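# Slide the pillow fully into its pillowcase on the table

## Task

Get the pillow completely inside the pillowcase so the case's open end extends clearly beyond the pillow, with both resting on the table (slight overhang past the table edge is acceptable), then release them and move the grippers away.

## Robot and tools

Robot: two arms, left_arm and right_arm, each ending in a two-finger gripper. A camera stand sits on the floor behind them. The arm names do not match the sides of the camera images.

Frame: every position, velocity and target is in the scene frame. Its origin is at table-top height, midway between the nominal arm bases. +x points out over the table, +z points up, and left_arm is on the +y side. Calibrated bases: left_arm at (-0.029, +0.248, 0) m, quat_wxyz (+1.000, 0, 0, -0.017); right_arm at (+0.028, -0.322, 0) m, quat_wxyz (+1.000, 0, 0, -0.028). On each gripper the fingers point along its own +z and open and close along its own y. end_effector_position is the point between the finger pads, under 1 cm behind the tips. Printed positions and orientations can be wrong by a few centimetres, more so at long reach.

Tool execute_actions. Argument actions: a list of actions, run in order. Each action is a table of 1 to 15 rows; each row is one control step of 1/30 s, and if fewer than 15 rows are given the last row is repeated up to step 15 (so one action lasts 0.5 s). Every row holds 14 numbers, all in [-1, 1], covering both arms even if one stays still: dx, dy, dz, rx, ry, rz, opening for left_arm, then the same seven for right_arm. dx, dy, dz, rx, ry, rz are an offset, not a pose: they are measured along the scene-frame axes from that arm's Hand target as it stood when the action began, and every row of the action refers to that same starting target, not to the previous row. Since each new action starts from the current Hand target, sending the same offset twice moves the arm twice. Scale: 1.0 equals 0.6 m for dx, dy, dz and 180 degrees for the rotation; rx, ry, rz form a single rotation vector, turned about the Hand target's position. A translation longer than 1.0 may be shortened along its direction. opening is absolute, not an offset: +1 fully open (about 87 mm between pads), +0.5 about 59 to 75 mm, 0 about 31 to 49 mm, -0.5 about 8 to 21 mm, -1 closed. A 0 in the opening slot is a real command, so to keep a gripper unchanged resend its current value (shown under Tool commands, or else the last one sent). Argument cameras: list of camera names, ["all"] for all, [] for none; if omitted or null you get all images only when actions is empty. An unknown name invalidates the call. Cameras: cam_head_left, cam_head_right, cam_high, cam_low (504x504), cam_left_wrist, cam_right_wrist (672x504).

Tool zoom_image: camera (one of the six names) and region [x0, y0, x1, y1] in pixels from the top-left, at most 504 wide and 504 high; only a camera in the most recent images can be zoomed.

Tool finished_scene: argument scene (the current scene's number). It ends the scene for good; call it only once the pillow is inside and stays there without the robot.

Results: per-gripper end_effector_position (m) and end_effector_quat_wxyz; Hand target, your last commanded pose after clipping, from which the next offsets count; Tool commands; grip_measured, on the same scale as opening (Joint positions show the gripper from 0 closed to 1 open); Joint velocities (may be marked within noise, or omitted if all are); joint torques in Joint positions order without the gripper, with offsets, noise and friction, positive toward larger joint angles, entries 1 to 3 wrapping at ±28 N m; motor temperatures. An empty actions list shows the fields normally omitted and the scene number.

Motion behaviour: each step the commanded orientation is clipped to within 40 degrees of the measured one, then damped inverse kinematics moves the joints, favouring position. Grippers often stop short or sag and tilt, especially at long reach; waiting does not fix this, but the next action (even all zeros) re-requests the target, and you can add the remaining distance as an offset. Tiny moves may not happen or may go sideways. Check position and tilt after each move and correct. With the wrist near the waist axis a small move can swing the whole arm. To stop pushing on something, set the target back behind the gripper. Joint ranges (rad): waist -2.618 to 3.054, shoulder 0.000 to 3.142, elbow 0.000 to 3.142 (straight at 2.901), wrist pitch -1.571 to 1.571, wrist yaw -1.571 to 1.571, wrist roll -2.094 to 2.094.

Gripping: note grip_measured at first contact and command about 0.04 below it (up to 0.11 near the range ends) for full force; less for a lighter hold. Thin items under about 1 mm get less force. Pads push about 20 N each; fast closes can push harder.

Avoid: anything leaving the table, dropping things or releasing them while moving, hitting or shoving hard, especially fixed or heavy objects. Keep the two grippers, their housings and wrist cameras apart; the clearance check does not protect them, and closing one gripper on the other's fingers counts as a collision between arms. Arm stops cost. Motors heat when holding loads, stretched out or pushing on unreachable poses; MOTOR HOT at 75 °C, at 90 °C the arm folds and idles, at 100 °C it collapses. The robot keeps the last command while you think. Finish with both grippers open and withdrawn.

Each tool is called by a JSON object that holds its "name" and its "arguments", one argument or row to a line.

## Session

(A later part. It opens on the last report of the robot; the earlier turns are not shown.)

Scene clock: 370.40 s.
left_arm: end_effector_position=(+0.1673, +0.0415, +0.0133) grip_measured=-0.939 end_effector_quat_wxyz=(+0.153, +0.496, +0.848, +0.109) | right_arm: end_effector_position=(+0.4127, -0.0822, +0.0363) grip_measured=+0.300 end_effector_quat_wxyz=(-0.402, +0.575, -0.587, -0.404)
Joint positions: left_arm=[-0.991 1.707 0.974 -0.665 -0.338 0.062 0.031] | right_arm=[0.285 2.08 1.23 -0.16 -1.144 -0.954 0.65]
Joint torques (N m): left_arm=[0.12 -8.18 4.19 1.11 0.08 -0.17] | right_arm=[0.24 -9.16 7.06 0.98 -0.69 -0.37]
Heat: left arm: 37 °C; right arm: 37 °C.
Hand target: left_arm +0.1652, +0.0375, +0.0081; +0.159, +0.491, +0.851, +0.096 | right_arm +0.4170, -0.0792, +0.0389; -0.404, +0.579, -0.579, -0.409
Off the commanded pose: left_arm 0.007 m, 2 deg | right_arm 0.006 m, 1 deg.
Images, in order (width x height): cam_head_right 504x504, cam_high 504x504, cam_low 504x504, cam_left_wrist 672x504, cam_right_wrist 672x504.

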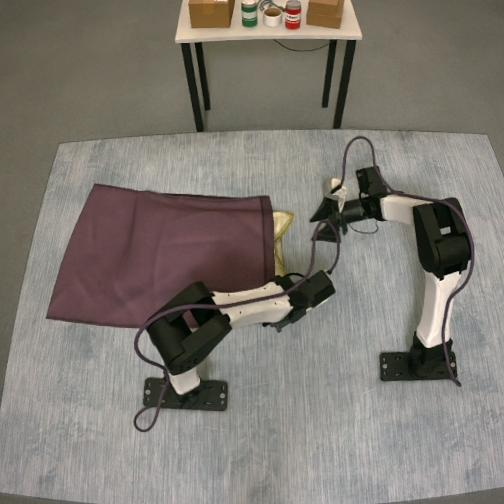

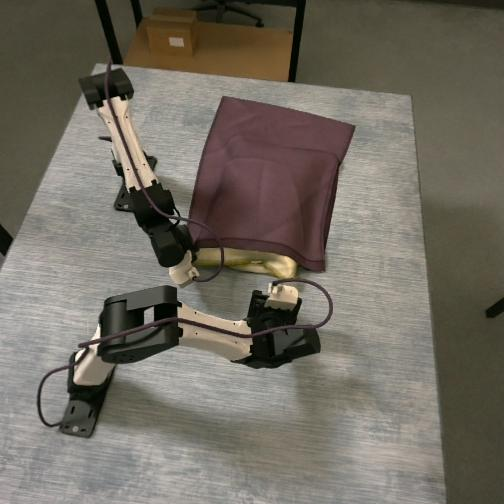

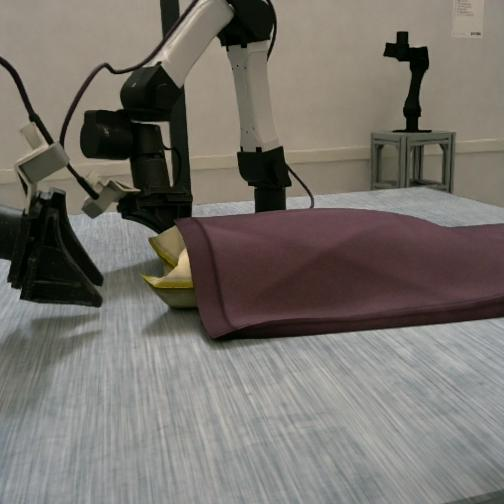

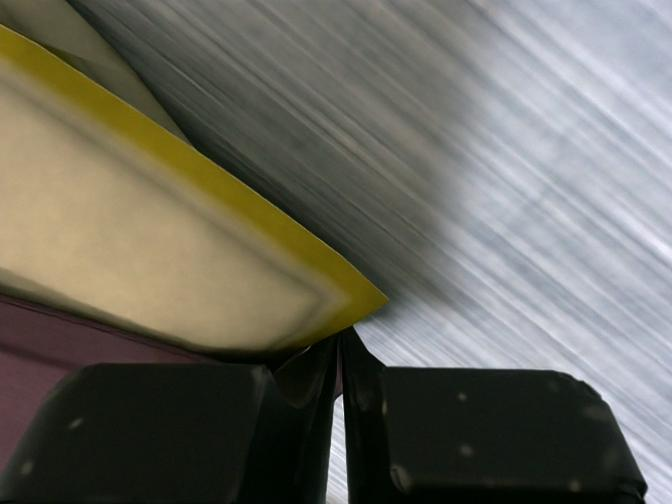

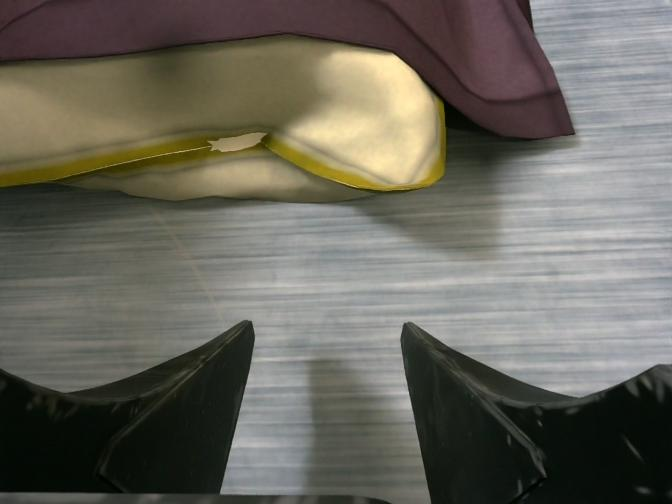

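{"name": "execute_actions", "arguments": {
  "actions": [
    [[0,0,0,0,0,0,-1,-0.01,0.037,0.0,0,0,0,0.9]],
    [[0,0,0,0,0,0,-1,-0.01,0.037,0,0,0,0,0.9]],
    [[0,0,0,0,0,0,-1,0,0.037,0,0,0,0,0.9]],
    [[0,0,0,0,0,0,-1,0,0.037,0,0,0,0,0.9]],
    [[0,0,0,0,0,0,-1,0,0.037,0,0,0,0,0.9]],
    [[0,0,0,0,0,0,-1,0,0.037,0,0,0,0,0.9]]
  ],
  "cameras": ["cam_right_wrist","cam_high","cam_low"]
}}

Scene clock: 388.43 s.
left_arm: end_effector_position=(+0.1673, +0.0414, +0.0133) grip_measured=-0.939 end_effector_quat_wxyz=(+0.153, +0.496, +0.848, +0.109) | right_arm: end_effector_position=(+0.3988, +0.0443, +0.0345) grip_measured=+0.900 end_effector_quat_wxyz=(-0.393, +0.575, -0.588, -0.412)
Joint positions: left_arm=[-0.991 1.707 0.974 -0.664 -0.338 0.062 0.031] | right_arm=[0.579 2.179 1.304 0.219 -0.955 -0.527 0.95]
Joint torques (N m): left_arm=[0.1 -8.23 4.29 1.11 0.05 -0.18] | right_arm=[1.22 -10.19 7.5 1.75 -0.21 -0.15]
Heat: left arm: 37 °C; right arm: 37 °C.
Hand target: left_arm +0.1652, +0.0374, +0.0081; +0.159, +0.491, +0.851, +0.096 | right_arm +0.4051, +0.0540, +0.0390; -0.404, +0.579, -0.579, -0.409
Off the commanded pose: left_arm 0.007 m, 2 deg | right_arm 0.012 m, 2 deg.
Images, in order (width x height): cam_high 504x504, cam_low 504x504, cam_right_wrist 672x504.

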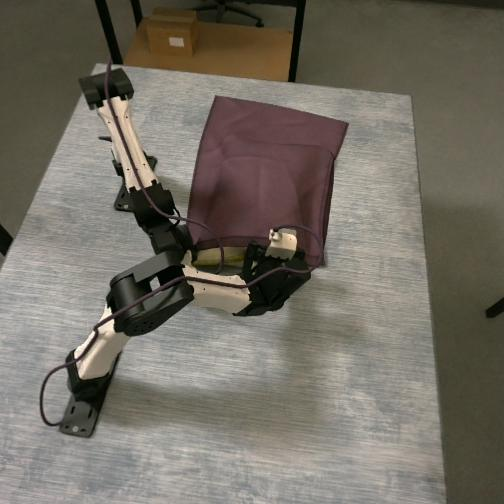

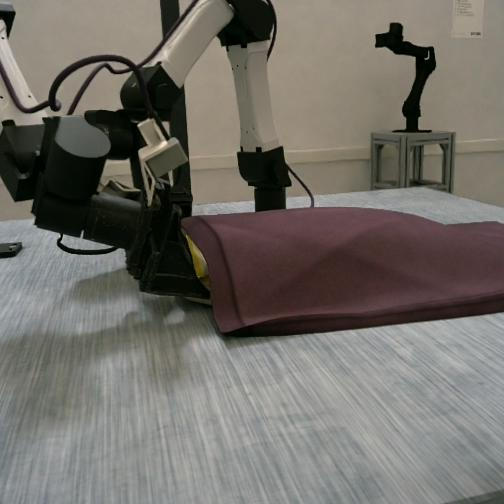

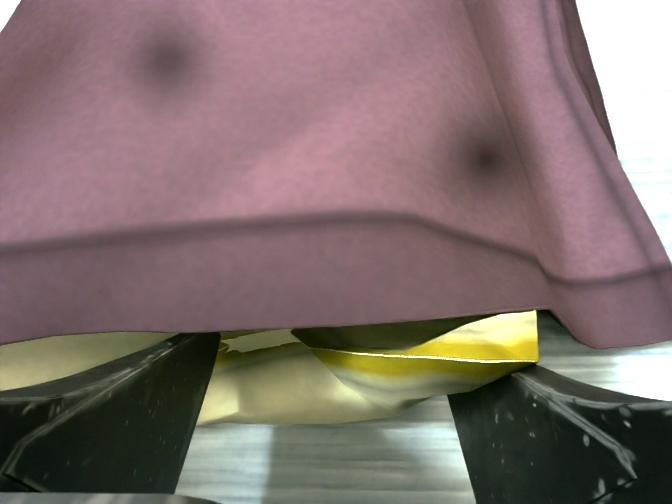

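{"name": "execute_actions", "arguments": {
  "actions": [
    [[0,0,0,0,0,0,-1,0,0.033,0.0,0,0,0,0.9]],
    [[0,0,0,0,0,0,-1,0,0.033,0,0,0,0,0.9]],
    [[0,0,0,0,0,0,-1,0,0.033,0,0,0,0,0.9]]
  ],
  "cameras": ["cam_right_wrist","cam_high","cam_low","cam_left_wrist"]
}}

Scene clock: 394.97 s.
left_arm: end_effector_position=(+0.1673, +0.0414, +0.0133) grip_measured=-0.939 end_effector_quat_wxyz=(+0.153, +0.496, +0.848, +0.109) | right_arm: end_effector_position=(+0.4021, +0.1025, +0.0359) grip_measured=+0.900 end_effector_quat_wxyz=(-0.396, +0.577, -0.585, -0.410)
Joint positions: left_arm=[-0.991 1.707 0.974 -0.664 -0.338 0.062 0.031] | right_arm=[0.685 2.282 1.468 0.241 -0.867 -0.433 0.95]
Joint torques (N m): left_arm=[0.09 -8.24 4.21 1.12 0.08 -0.18] | right_arm=[1.5 -11.1 7.92 1.81 -0.18 -0.16]
Motor temperatures (°C): left_arm=[25 37 36 30 22 23 26] | right_arm=[24 34 38 32 24 23 27]
Heat: left arm: 37 °C; right arm: 38 °C.
Hand target: left_arm +0.1652, +0.0374, +0.0081; +0.159, +0.491, +0.851, +0.096 | right_arm +0.4050, +0.1135, +0.0390; -0.404, +0.579, -0.578, -0.409
Off the commanded pose: left_arm 0.007 m, 2 deg | right_arm 0.012 m, 1 deg.
Images, in order (width x height): cam_high 504x504, cam_low 504x504, cam_left_wrist 672x504, cam_right_wrist 672x504.

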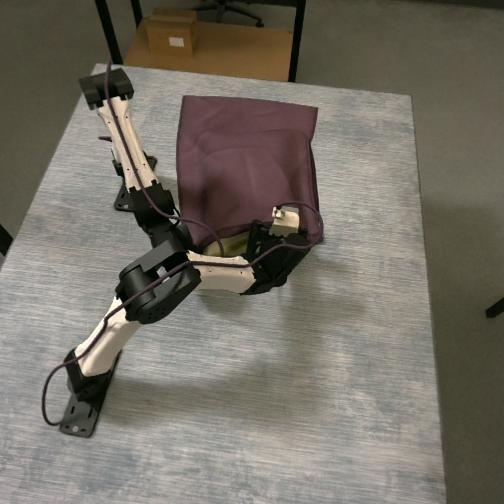

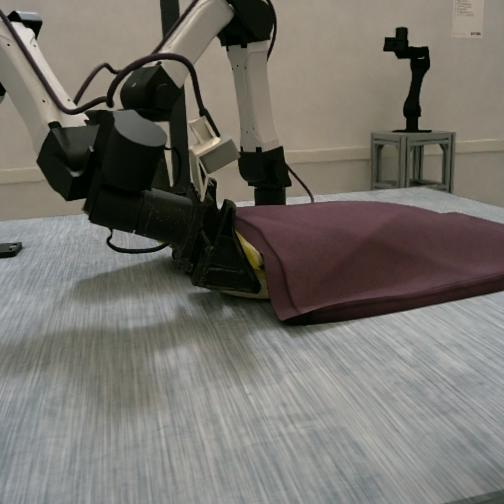

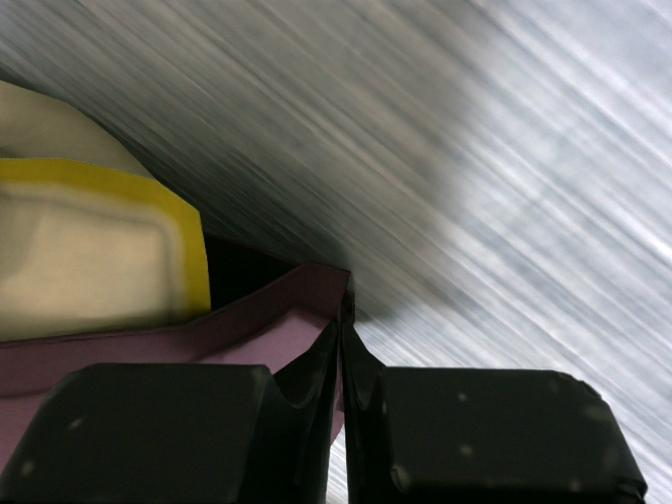

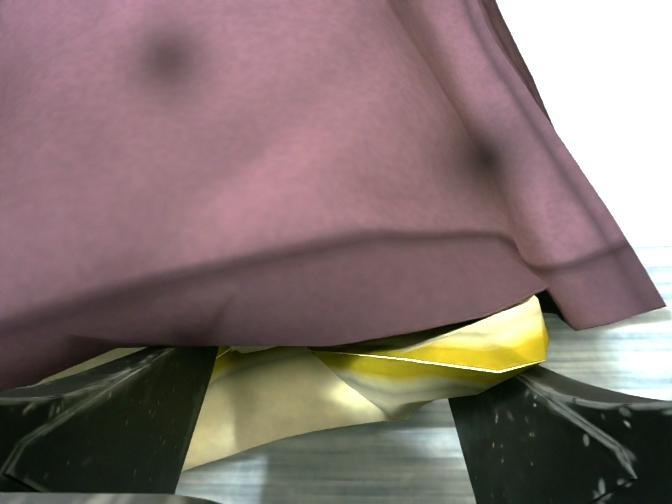

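{"name": "execute_actions", "arguments": {
  "actions": [
    [[0,0,0,0,0,0,-1,0,-0.11,0,0,0,0,0.9]],
    [[0,0,0,0,0,0,-1,0,-0.13,0.01,0,0,0,0.9]],
    [[0,0,0,0,0,0,-1,0,-0.08,0.05,-0.095,0.025,-0.036,1]],
    [[0,0,0,0,0,0,-1,0.02,0,0.05,-0.095,0.025,-0.036,1]],
    [[0,0,0,0,0,0,-1,0.02,0.04,0.04,-0.095,0.025,-0.036,1]],
    [[0,0,0,0,0,0,-1,0.02,0.04,0.02,-0.095,0.025,-0.036,1]]
  ],
  "cameras": ["all"]
}}

Scene clock: 460.13 s.
left_arm: end_effector_position=(+0.1673, +0.0414, +0.0133) grip_measured=-0.939 end_effector_quat_wxyz=(+0.153, +0.496, +0.848, +0.109) | right_arm: end_effector_position=(+0.4362, -0.0272, +0.1423) grip_measured=+1.000 end_effector_quat_wxyz=(+0.168, -0.509, +0.844, +0.027)
Joint positions: left_arm=[-0.991 1.707 0.974 -0.664 -0.338 0.062 0.031] | right_arm=[0.709 2.544 2.838 -1.523 -0.016 -0.431 1]
Joint torques (N m): left_arm=[0.09 -8.28 4.33 1.13 0.07 -0.19] | right_arm=[-0.4 -12.18 7.08 0.87 0.17 -0.11]
Heat: left arm: 37 °C; right arm: 42 °C.
Hand target: left_arm +0.1652, +0.0374, +0.0081; +0.159, +0.491, +0.851, +0.096 | right_arm +0.4410, -0.0305, +0.1410; +0.000, -0.501, +0.866, +0.002
Off the commanded pose: left_arm 0.007 m, 2 deg | right_arm 0.006 m, 20 deg.
elbow stopped short (right arm): the move would have taken joint 3 (elbow) straighter than the controller allows.

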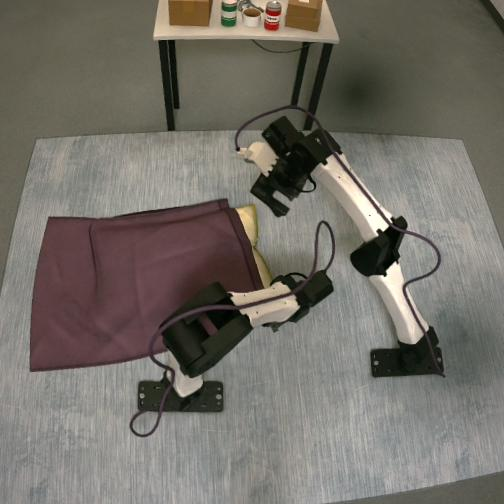

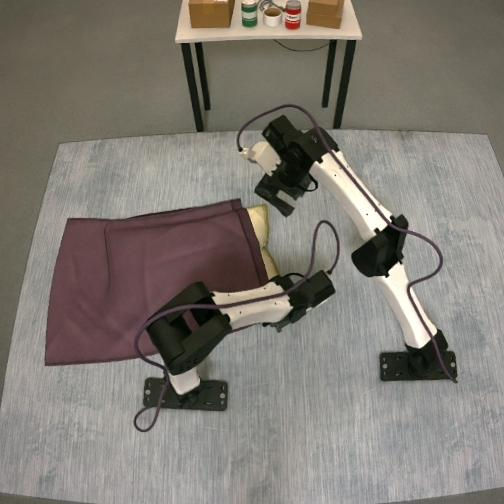

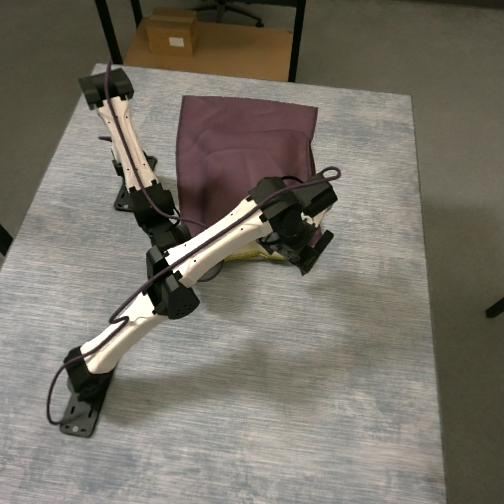

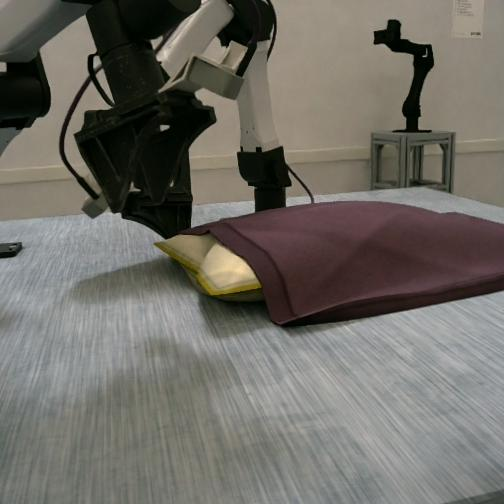

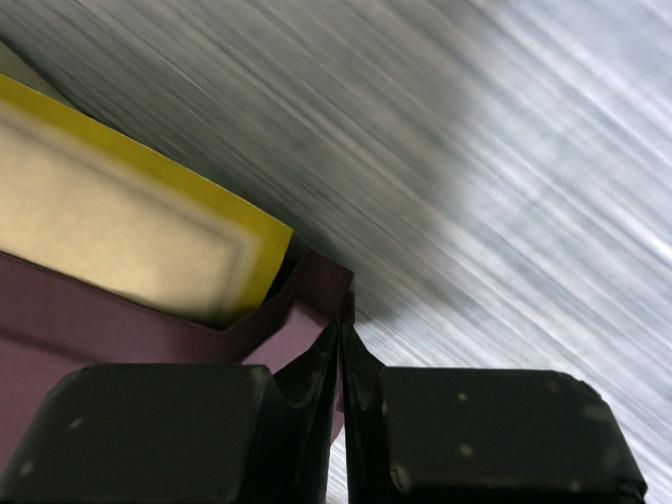

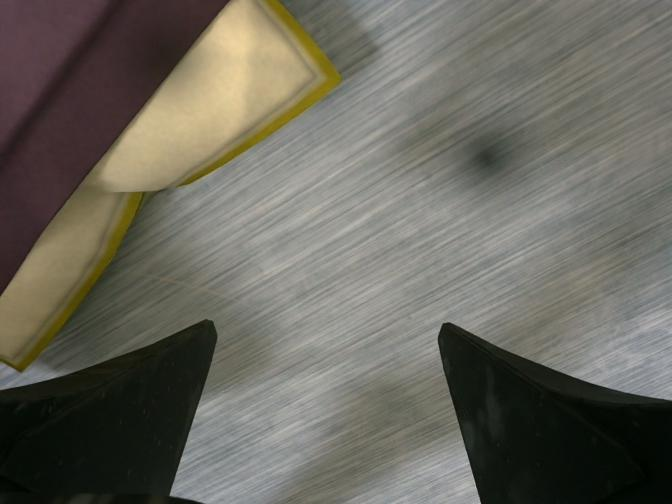

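{"name": "execute_actions", "arguments": {
  "actions": [
    [[0,0,0,0,0,0,0.2,0,-0.1,0,0,0,0,0.9]],
    [[0,0,0.1,0,0,0,0.4,-0.046,-0.03,-0.015,0.095,-0.025,0.036,0.9]],
    [[0.076,0.031,0.08,-0.021,0.0115,0.1095,1,-0.046,-0.03,-0.015,0.095,-0.025,0.036,0.9]],
    [[0.076,0.031,0.03,-0.021,0.0115,0.1095,1,-0.046,-0.03,-0.015,0.095,-0.025,0.036,0.9]],
    [[0.076,0.031,0,-0.021,0.0115,0.1095,1,-0.046,-0.03,-0.015,0.095,-0.025,0.036,0.9]],
    [[0.076,0.031,0,-0.021,0.0115,0.1095,1,0,0,0,0,0,0,0.9]],
    [[0.076,0.031,0,-0.021,0.0115,0.1095,1,0,0,0,0,0,0,0.9]],
    [[0.076,0.031,-0.02,-0.021,0.0115,0.1095,1,0,0,0,0,0,0,0.9]]
  ],
  "cameras": ["all"]
}}

Scene clock: 510.00 s.
left_arm: end_effector_position=(+0.4366, +0.1540, +0.1199) grip_measured=+1.000 end_effector_quat_wxyz=(+0.048, -0.503, +0.862, -0.034) | right_arm: end_effector_position=(+0.3247, -0.1627, +0.1004) grip_measured=+0.900 end_effector_quat_wxyz=(-0.396, +0.580, -0.584, -0.407)
Joint positions: left_arm=[-0.085 2.449 2.564 -1.567 -0.003 -1.175 1] | right_arm=[0.088 1.734 1.092 -0.871 -1.207 -1.492 0.95]
Joint torques (N m): left_arm=[-0.25 -13.63 8.39 0.43 0.08 -0.15] | right_arm=[-0.35 -6.2 6.68 0.2 -0.78 -0.33]
Motor temperatures (°C): left_arm=[25 38 36 30 22 23 26] | right_arm=[23 40 41 31 24 23 27]
Heat: left arm: 38 °C; right arm: 41 °C.
Hand target: left_arm +0.4388, +0.1491, +0.1220; +0.001, -0.500, +0.866, +0.000 | right_arm +0.3305, -0.1626, +0.1049; -0.404, +0.579, -0.579, -0.409
Off the commanded pose: left_arm 0.006 m, 7 deg | right_arm 0.007 m, 1 deg.
joint sent to its limit (left arm) — joint 4 (wrist pitch), lower limit. The joint targets are off in orientation, not in position.

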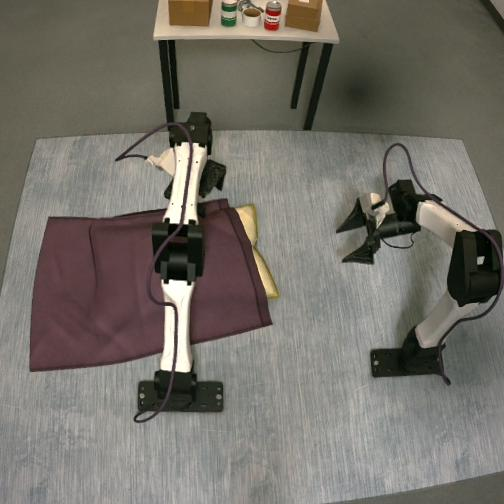

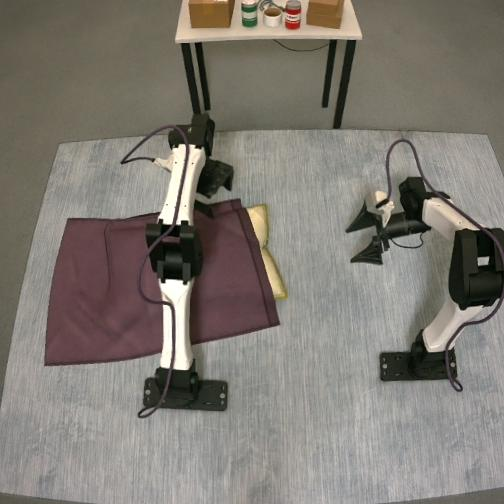

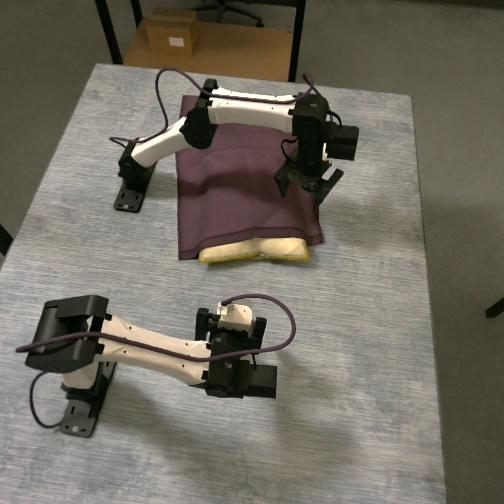

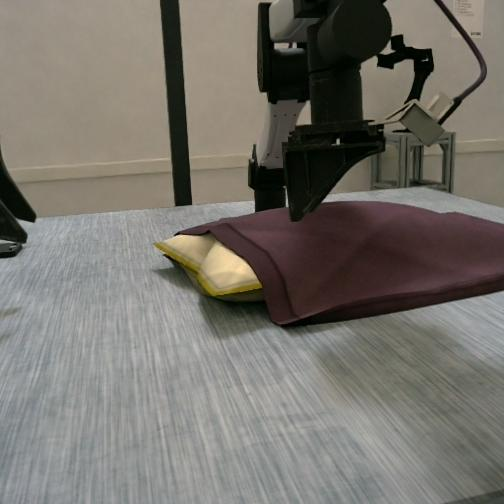

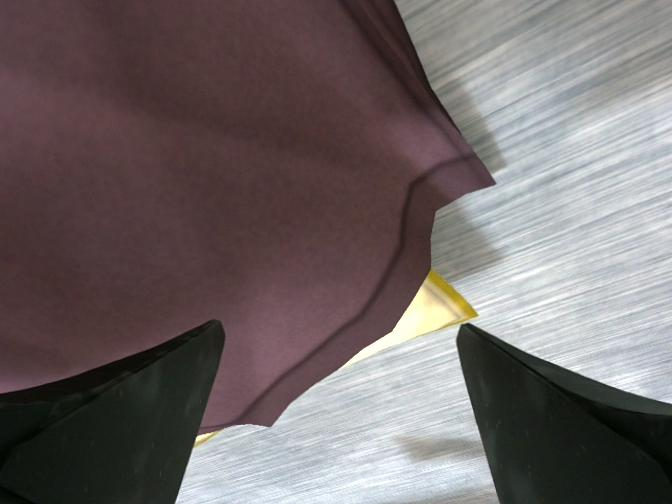

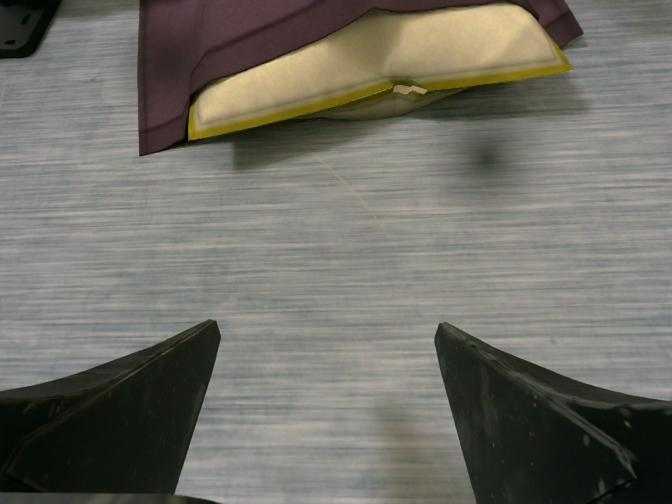

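{"name": "execute_actions", "arguments": {
  "actions": [
    [[0.023,0.007,-0.02,0.033,-0.033,-0.055,1,0,0,0,0,0,0,0.9]],
    [[0.023,0.007,-0.03,0.033,-0.033,-0.055,1,0,0,0,0,0,0,0.9]],
    [[0.023,0.007,-0.03,0.033,-0.033,-0.055,0.5,0,0,0,0,0,0,0.9]]
  ],
  "cameras": ["cam_left_wrist","cam_low","cam_high","cam_head_right"]
}}

Scene clock: 538.63 s.
left_arm: end_effector_position=(+0.4755, +0.1623, +0.0556) grip_measured=+0.500 end_effector_quat_wxyz=(+0.173, -0.255, +0.949, +0.068) | right_arm: end_effector_position=(+0.3247, -0.1627, +0.1004) grip_measured=+0.900 end_effector_quat_wxyz=(-0.396, +0.580, -0.584, -0.407)
Joint positions: left_arm=[-0.177 2.484 2.366 -1.2 -0.278 -0.701 0.75] | right_arm=[0.088 1.734 1.092 -0.871 -1.207 -1.493 0.95]
Joint torques (N m): left_arm=[-0.1 -20 5.72 0.96 -0.19 0.04] | right_arm=[-0.36 -6.2 6.71 0.2 -0.79 -0.32]
Motor temperatures (°C): left_arm=[25 44 40 29 22 23 25] | right_arm=[23 36 42 30 25 23 27]
Heat: left arm: 44 °C; right arm: 42 °C.
Hand target: left_arm +0.4802, +0.1616, +0.0741; +0.209, -0.251, +0.944, +0.055 | right_arm +0.3305, -0.1626, +0.1049; -0.404, +0.579, -0.579, -0.409
Off the commanded pose: left_arm 0.019 m, 5 deg | right_arm 0.007 m, 1 deg.
Images, in order (width x height): cam_head_right 504x504, cam_high 504x504, cam_low 504x504, cam_left_wrist 672x504.

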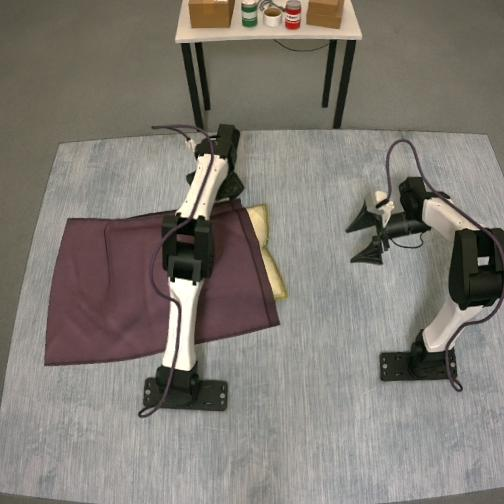

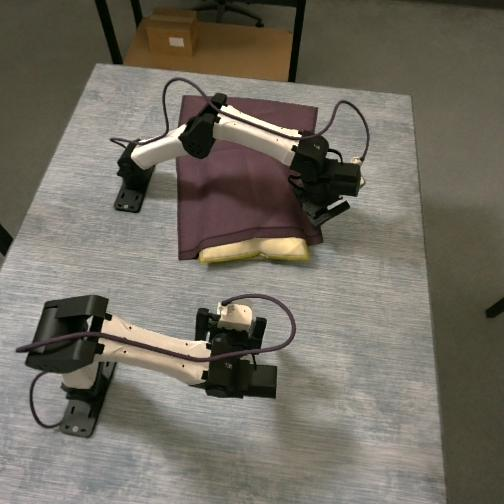

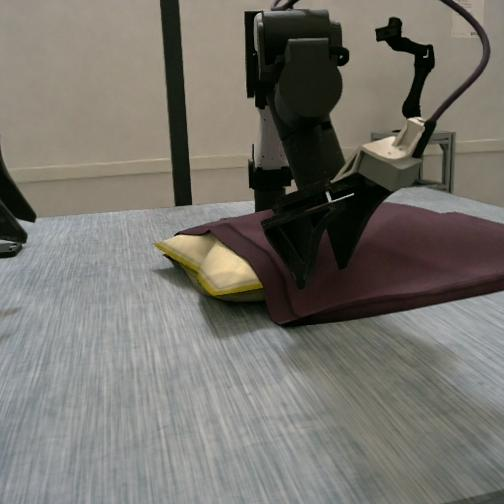

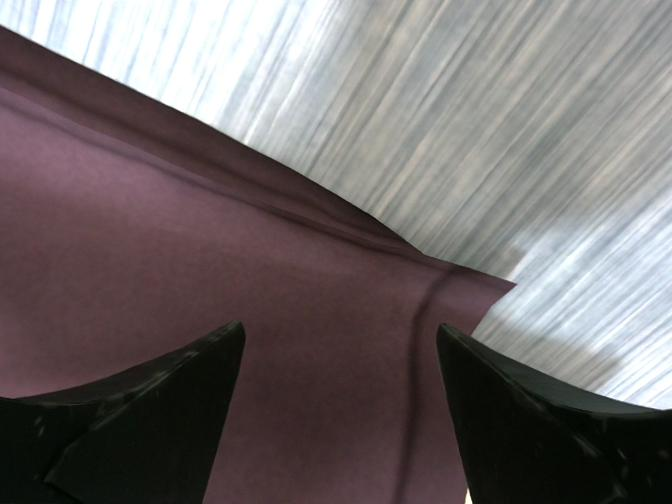

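{"name": "execute_actions", "arguments": {
  "actions": [
    [[0.024,-0.024,-0.01,0,0,0,0.5,0,0,0,0,0,0,0.9]],
    [[0.02,-0.024,-0.04,0,0,0,0.5,0,0,0,0,0,0,0.9]]
  ],
  "cameras": ["cam_left_wrist","cam_low"]
}}

Scene clock: 546.77 s.
left_arm: end_effector_position=(+0.5039, +0.1337, +0.0447) grip_measured=+0.500 end_effector_quat_wxyz=(+0.206, -0.248, +0.945, +0.051) | right_arm: end_effector_position=(+0.3247, -0.1627, +0.1004) grip_measured=+0.900 end_effector_quat_wxyz=(-0.396, +0.580, -0.584, -0.407)
Joint positions: left_arm=[-0.22 2.602 2.533 -1.18 -0.288 -0.72 0.75] | right_arm=[0.088 1.734 1.092 -0.871 -1.207 -1.493 0.95]
Joint torques (N m): left_arm=[-0.03 -14.82 9.17 0.82 -0.2 -0.18] | right_arm=[-0.35 -6.19 6.72 0.21 -0.78 -0.33]
Motor temperatures (°C): left_arm=[25 49 40 29 22 23 25] | right_arm=[23 35 42 30 25 23 27]
Heat: left arm: 49 °C; right arm: 42 °C.
Hand target: left_arm +0.5066, +0.1327, +0.0441; +0.209, -0.250, +0.944, +0.055 | right_arm +0.3305, -0.1626, +0.1049; -0.404, +0.579, -0.579, -0.409
Off the commanded pose: left_arm 0.003 m, 1 deg | right_arm 0.007 m, 1 deg.
Images, in order (width x height): cam_low 504x504, cam_left_wrist 672x504.

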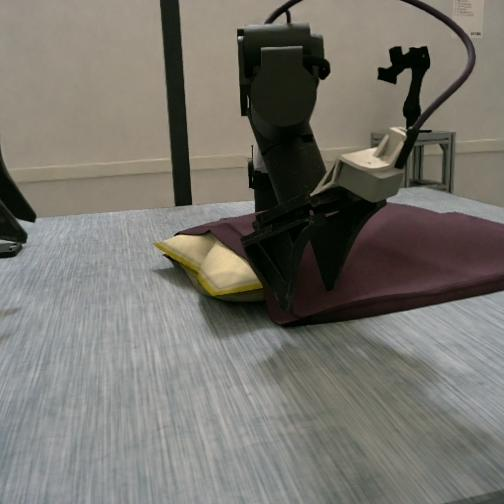

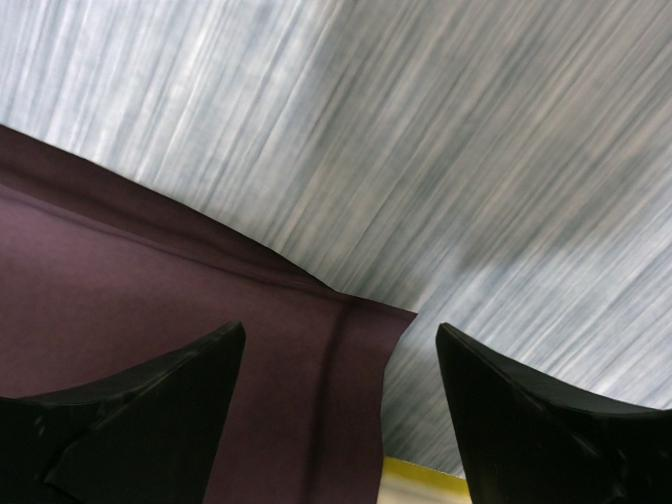

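{"name": "execute_actions", "arguments": {
  "actions": [
    [[-0.01,-0.006,-0.03,0,0,0,0.5,0,0,0,0,0,0,0.9]],
    [[-0.01,-0.006,-0.03,0,0,0,0.5,0,0,0,0,0,0,0.9]]
  ],
  "cameras": ["cam_left_wrist","cam_low"]
}}

Scene clock: 574.13 s.
left_arm: end_effector_position=(+0.4981, +0.1314, +0.0167) grip_measured=+0.500 end_effector_quat_wxyz=(+0.215, -0.250, +0.942, +0.061) | right_arm: end_effector_position=(+0.3247, -0.1627, +0.1004) grip_measured=+0.900 end_effector_quat_wxyz=(-0.396, +0.580, -0.584, -0.407)
Joint positions: left_arm=[-0.236 2.534 2.288 -1.002 -0.319 -0.737 0.75] | right_arm=[0.088 1.734 1.092 -0.871 -1.207 -1.493 0.95]
Joint torques (N m): left_arm=[-0.34 -16.02 4.23 1.12 -0.01 -0.16] | right_arm=[-0.35 -6.22 6.69 0.21 -0.78 -0.33]
Motor temperatures (°C): left_arm=[25 56 41 29 22 23 25] | right_arm=[23 33 42 30 25 23 27]
Heat: left arm: 56 °C; right arm: 42 °C.
Hand target: left_arm +0.4947, +0.1256, +0.0081; +0.209, -0.251, +0.944, +0.055 | right_arm +0.3305, -0.1626, +0.1049; -0.404, +0.579, -0.579, -0.409
Off the commanded pose: left_arm 0.011 m, 1 deg | right_arm 0.007 m, 1 deg.
Images, in order (width x height): cam_low 504x504, cam_left_wrist 672x504.

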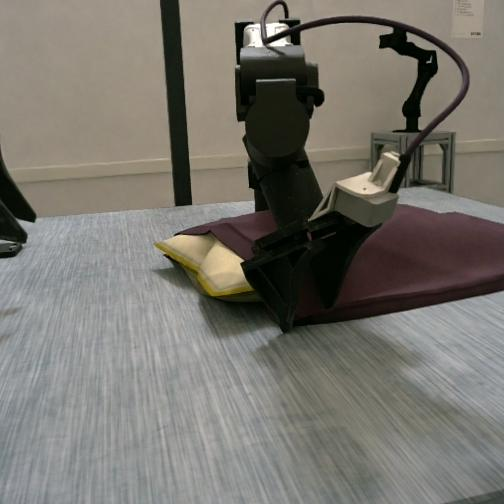

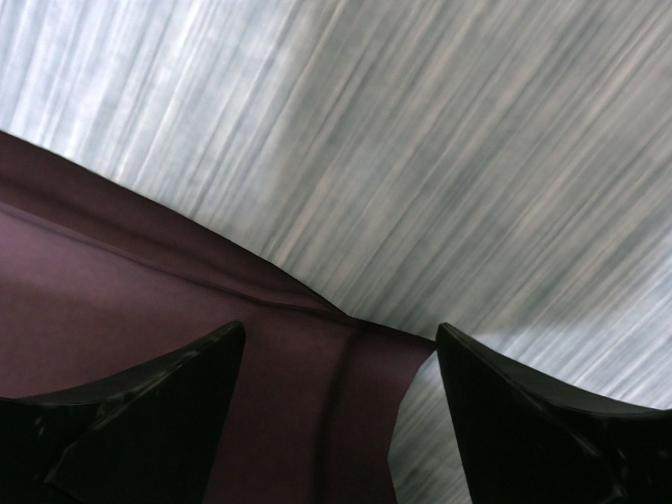

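{"name": "execute_actions", "arguments": {
  "actions": [
    [[-0.01,-0.022,-0.014,0,0,0,0.5,0,0,0,0,0,0,0.9]],
    [[0,0,0,0,0,0,-0.3,0,0,0,0,0,0,0.9]],
    [[0,0,0,0,0,0,-1,0,0,0,0,0,0,0.9]]
  ],
  "cameras": ["cam_left_wrist","cam_low"]
}}

Scene clock: 582.43 s.
left_arm: end_effector_position=(+0.4966, +0.1299, +0.0168) grip_measured=-0.880 end_effector_quat_wxyz=(+0.230, -0.255, +0.936, +0.077) | right_arm: end_effector_position=(+0.3247, -0.1627, +0.1004) grip_measured=+0.900 end_effector_quat_wxyz=(-0.396, +0.580, -0.584, -0.407)
Joint positions: left_arm=[-0.255 2.515 2.246 -0.974 -0.37 -0.759 0.06] | right_arm=[0.088 1.734 1.092 -0.871 -1.207 -1.493 0.95]
Joint torques (N m): left_arm=[-1.13 -14.72 4.26 1.16 0.35 -0.22] | right_arm=[-0.35 -6.19 6.68 0.21 -0.79 -0.32]
Motor temperatures (°C): left_arm=[25 56 40 29 22 23 25] | right_arm=[23 33 42 30 25 23 27]
Heat: left arm: 56 °C; right arm: 42 °C.
Hand target: left_arm +0.4887, +0.1123, -0.0003; +0.209, -0.251, +0.944, +0.055 | right_arm +0.3305, -0.1626, +0.1049; -0.404, +0.579, -0.579, -0.409
Off the commanded pose: left_arm 0.026 m, 4 deg | right_arm 0.007 m, 1 deg.
Images, in order (width x height): cam_low 504x504, cam_left_wrist 672x504.

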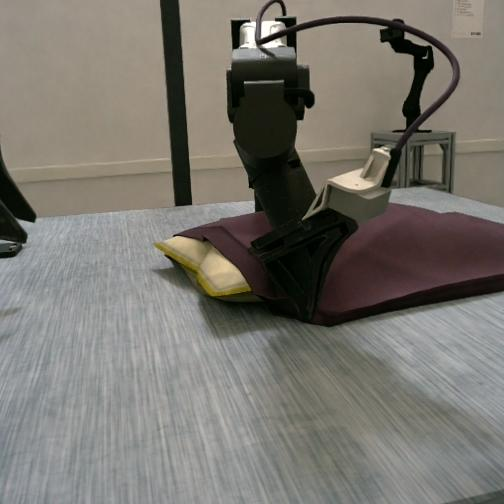

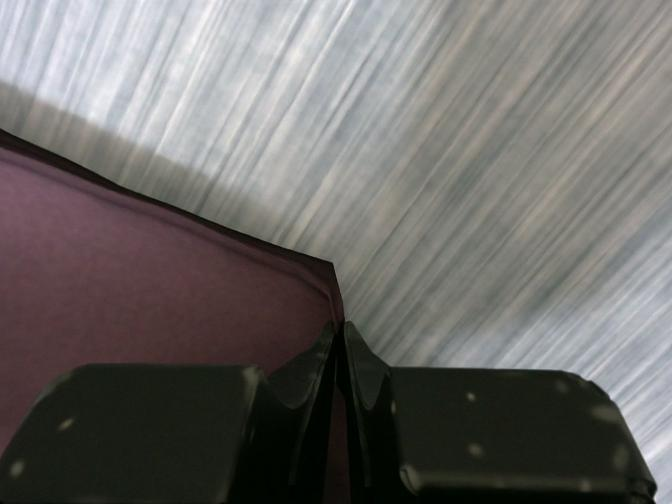

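{"name": "execute_actions", "arguments": {
  "actions": [
    [[0,0,0.012,0,0,0,-1,0,0.03,-0.055,0,0,0,0.9]],
    [[0,0,0,0,0,0,-1,0,0.04,-0.055,0,0,0,0.9]],
    [[0,0,0,0,0,0,-1,0,0.06,0,0,0,0,0.9]],
    [[0,0,0,0,0,0,-1,0,0.06,0,0,0,0,0.9]],
    [[0,0,0,0,0,0,-1,0,0.06,0,0,0,0,0.9]]
  ],
  "cameras": ["cam_right_wrist","cam_left_wrist","cam_low"]
}}

Scene clock: 601.83 s.
left_arm: end_effector_position=(+0.4965, +0.1299, +0.0168) grip_measured=-0.880 end_effector_quat_wxyz=(+0.230, -0.255, +0.936, +0.077) | right_arm: end_effector_position=(+0.3243, -0.0141, +0.0411) grip_measured=+0.900 end_effector_quat_wxyz=(-0.400, +0.582, -0.574, -0.415)
Joint positions: left_arm=[-0.255 2.515 2.246 -0.975 -0.37 -0.759 0.06] | right_arm=[0.534 1.891 0.865 0.344 -1.009 -0.59 0.95]
Joint torques (N m): left_arm=[-1.18 -15.1 5.93 0.91 0.33 -0.22] | right_arm=[0.13 -7.25 5.64 1.58 -0.17 -0.12]
Motor temperatures (°C): left_arm=[25 60 39 30 22 23 26] | right_arm=[23 32 42 30 25 23 27]
Heat: left arm: 60 °C; right arm: 42 °C.
Hand target: left_arm +0.4886, +0.1124, +0.0069; +0.209, -0.250, +0.944, +0.055 | right_arm +0.3306, -0.0126, +0.0390; -0.404, +0.579, -0.579, -0.409
Off the commanded pose: left_arm 0.022 m, 4 deg | right_arm 0.007 m, 1 deg.
Images, in order (width x height): cam_low 504x504, cam_left_wrist 672x504, cam_right_wrist 672x504.

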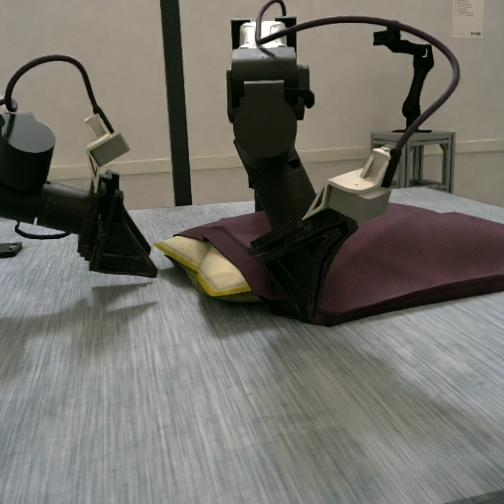

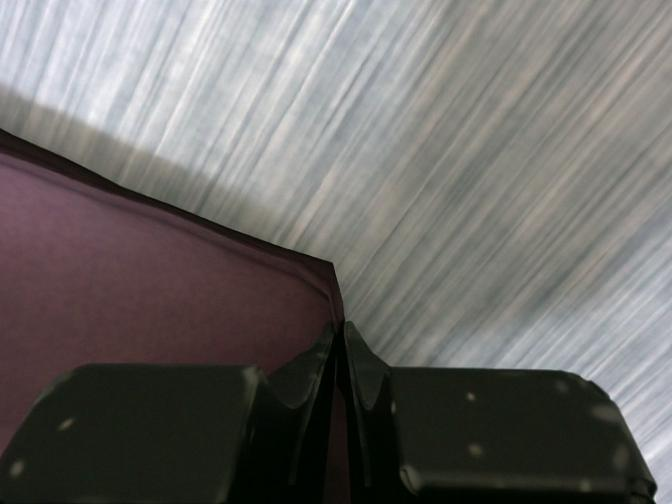

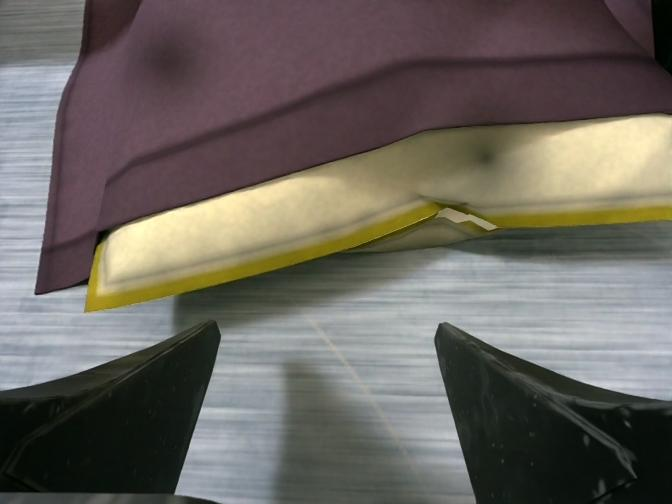

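{"name": "execute_actions", "arguments": {
  "actions": [
    [[0,0,0.005,0,0,0,-1,0.005,0.04,-0.005,0,0,0,0.9]],
    [[0,0,0,0,0,0,-1,0.005,0.04,0,0,0,0,0.9]],
    [[0,0,0,0,0,0,-1,0,0.04,0,0,0,0,0.9]],
    [[0,0,0,0,0,0,-1,0,0.04,0,0,0,0,0.9]],
    [[0,0,0,0,0,0,-1,0,0.04,0,0,0,0,0.9]],
    [[0,0,0,0,0,0,-1,0,0.03,0,0,0,0,0.9]]
  ],
  "cameras": ["cam_right_wrist","cam_head_right","cam_low","cam_high"]
}}

Scene clock: 612.93 s.
left_arm: end_effector_position=(+0.4964, +0.1299, +0.0168) grip_measured=-0.880 end_effector_quat_wxyz=(+0.229, -0.255, +0.936, +0.077) | right_arm: end_effector_position=(+0.3326, +0.1163, +0.0337) grip_measured=+0.900 end_effector_quat_wxyz=(-0.397, +0.579, -0.580, -0.412)
Joint positions: left_arm=[-0.255 2.515 2.246 -0.975 -0.37 -0.76 0.06] | right_arm=[0.806 2.155 1.204 0.449 -0.771 -0.347 0.95]
Joint torques (N m): left_arm=[-1.16 -15.24 6.71 0.82 0.33 -0.2] | right_arm=[1.2 -9.81 7.53 1.78 -0.03 -0.14]
Motor temperatures (°C): left_arm=[25 62 39 29 22 23 26] | right_arm=[23 32 41 31 25 23 27]
Heat: left arm: 62 °C; right arm: 41 °C.
Hand target: left_arm +0.4887, +0.1123, +0.0099; +0.209, -0.251, +0.944, +0.055 | right_arm +0.3367, +0.1255, +0.0360; -0.404, +0.579, -0.579, -0.409
Off the commanded pose: left_arm 0.020 m, 4 deg | right_arm 0.010 m, 1 deg.
Images, in order (width x height): cam_head_right 504x504, cam_high 504x504, cam_low 504x504, cam_right_wrist 672x504.

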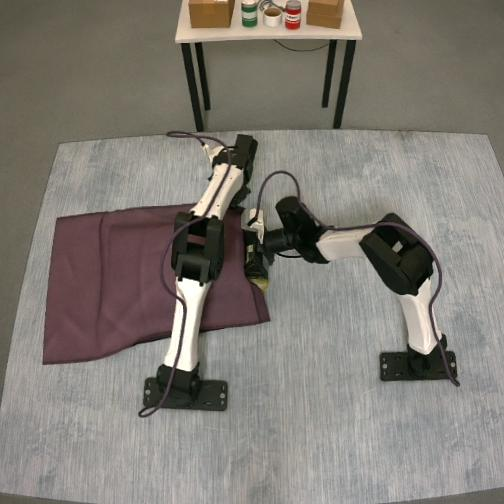

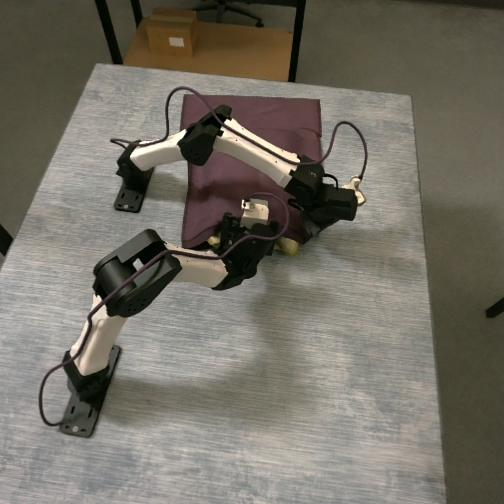

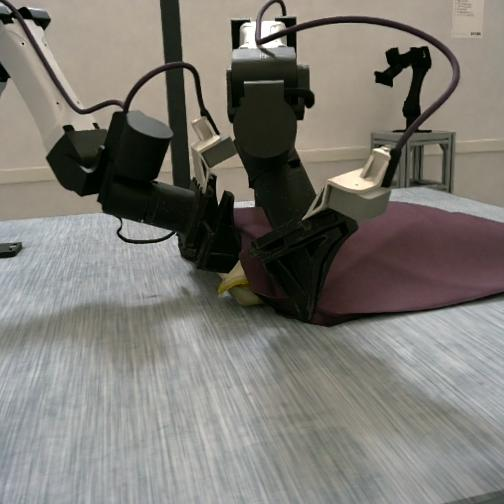

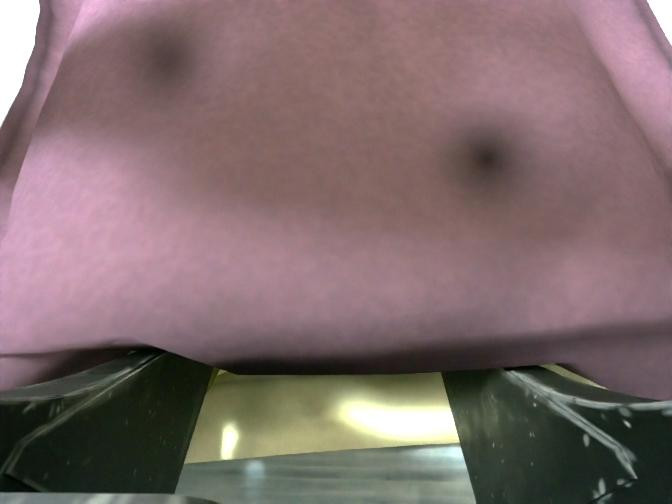

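{"name": "execute_actions", "arguments": {
  "actions": [
    [[0,0,0,0,0,0,-1,0,0.035,0,0,0,0,0.9]],
    [[0,0,0,0,0,0,-1,0,0.035,0,0,0,0,0.9]],
    [[0,0,0,0,0,0,-1,0,0.035,0,0,0,0,0.9]]
  ],
  "cameras": ["cam_right_wrist","cam_head_right","cam_low","cam_high"]
}}

Scene clock: 620.13 s.
left_arm: end_effector_position=(+0.4963, +0.1299, +0.0168) grip_measured=-0.880 end_effector_quat_wxyz=(+0.229, -0.255, +0.936, +0.077) | right_arm: end_effector_position=(+0.3356, +0.1786, +0.0347) grip_measured=+0.900 end_effector_quat_wxyz=(-0.399, +0.579, -0.581, -0.410)
Joint positions: left_arm=[-0.255 2.515 2.246 -0.976 -0.37 -0.76 0.06] | right_arm=[0.901 2.293 1.445 0.386 -0.682 -0.29 0.95]
Joint torques (N m): left_arm=[-1.16 -15.3 6.65 0.83 0.32 -0.2] | right_arm=[1.33 -11 7.91 1.84 0 -0.14]
Motor temperatures (°C): left_arm=[25 63 39 29 22 23 26] | right_arm=[23 33 41 32 24 23 27]
Heat: left arm: 63 °C; right arm: 41 °C.
Hand target: left_arm +0.4886, +0.1123, +0.0099; +0.209, -0.251, +0.944, +0.055 | right_arm +0.3366, +0.1885, +0.0359; -0.404, +0.579, -0.579, -0.409
Off the commanded pose: left_arm 0.020 m, 4 deg | right_arm 0.010 m, 1 deg.
Images, in order (width x height): cam_head_right 504x504, cam_high 504x504, cam_low 504x504, cam_right_wrist 672x504.

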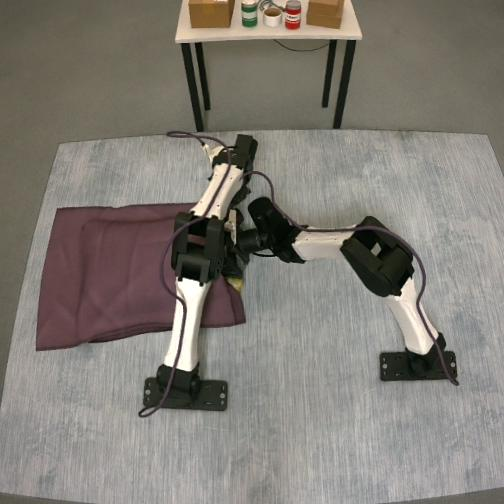

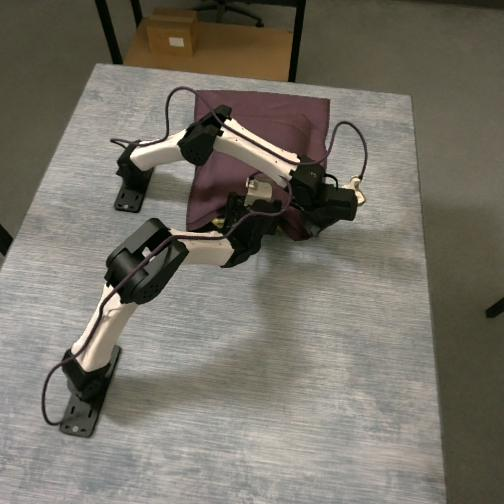

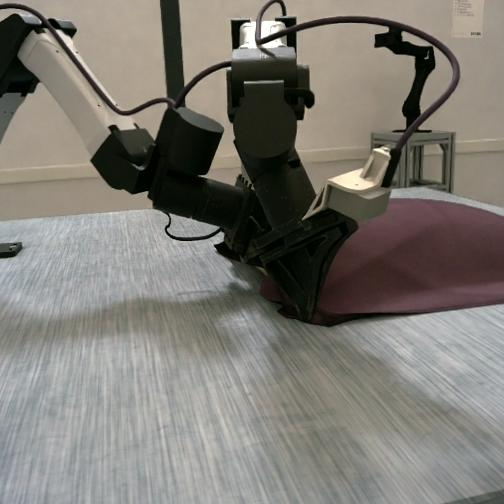

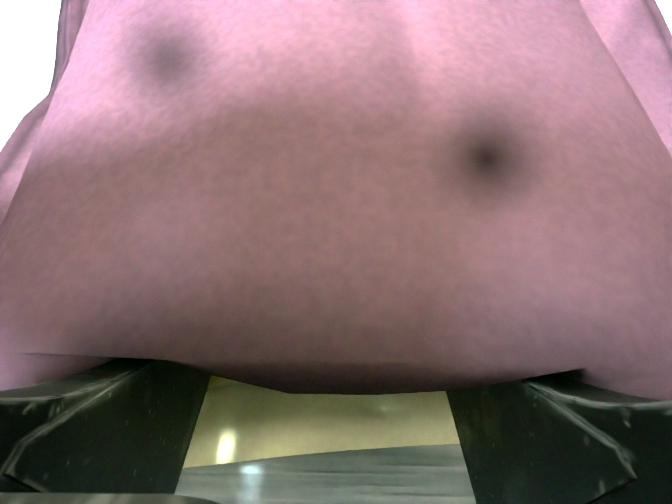

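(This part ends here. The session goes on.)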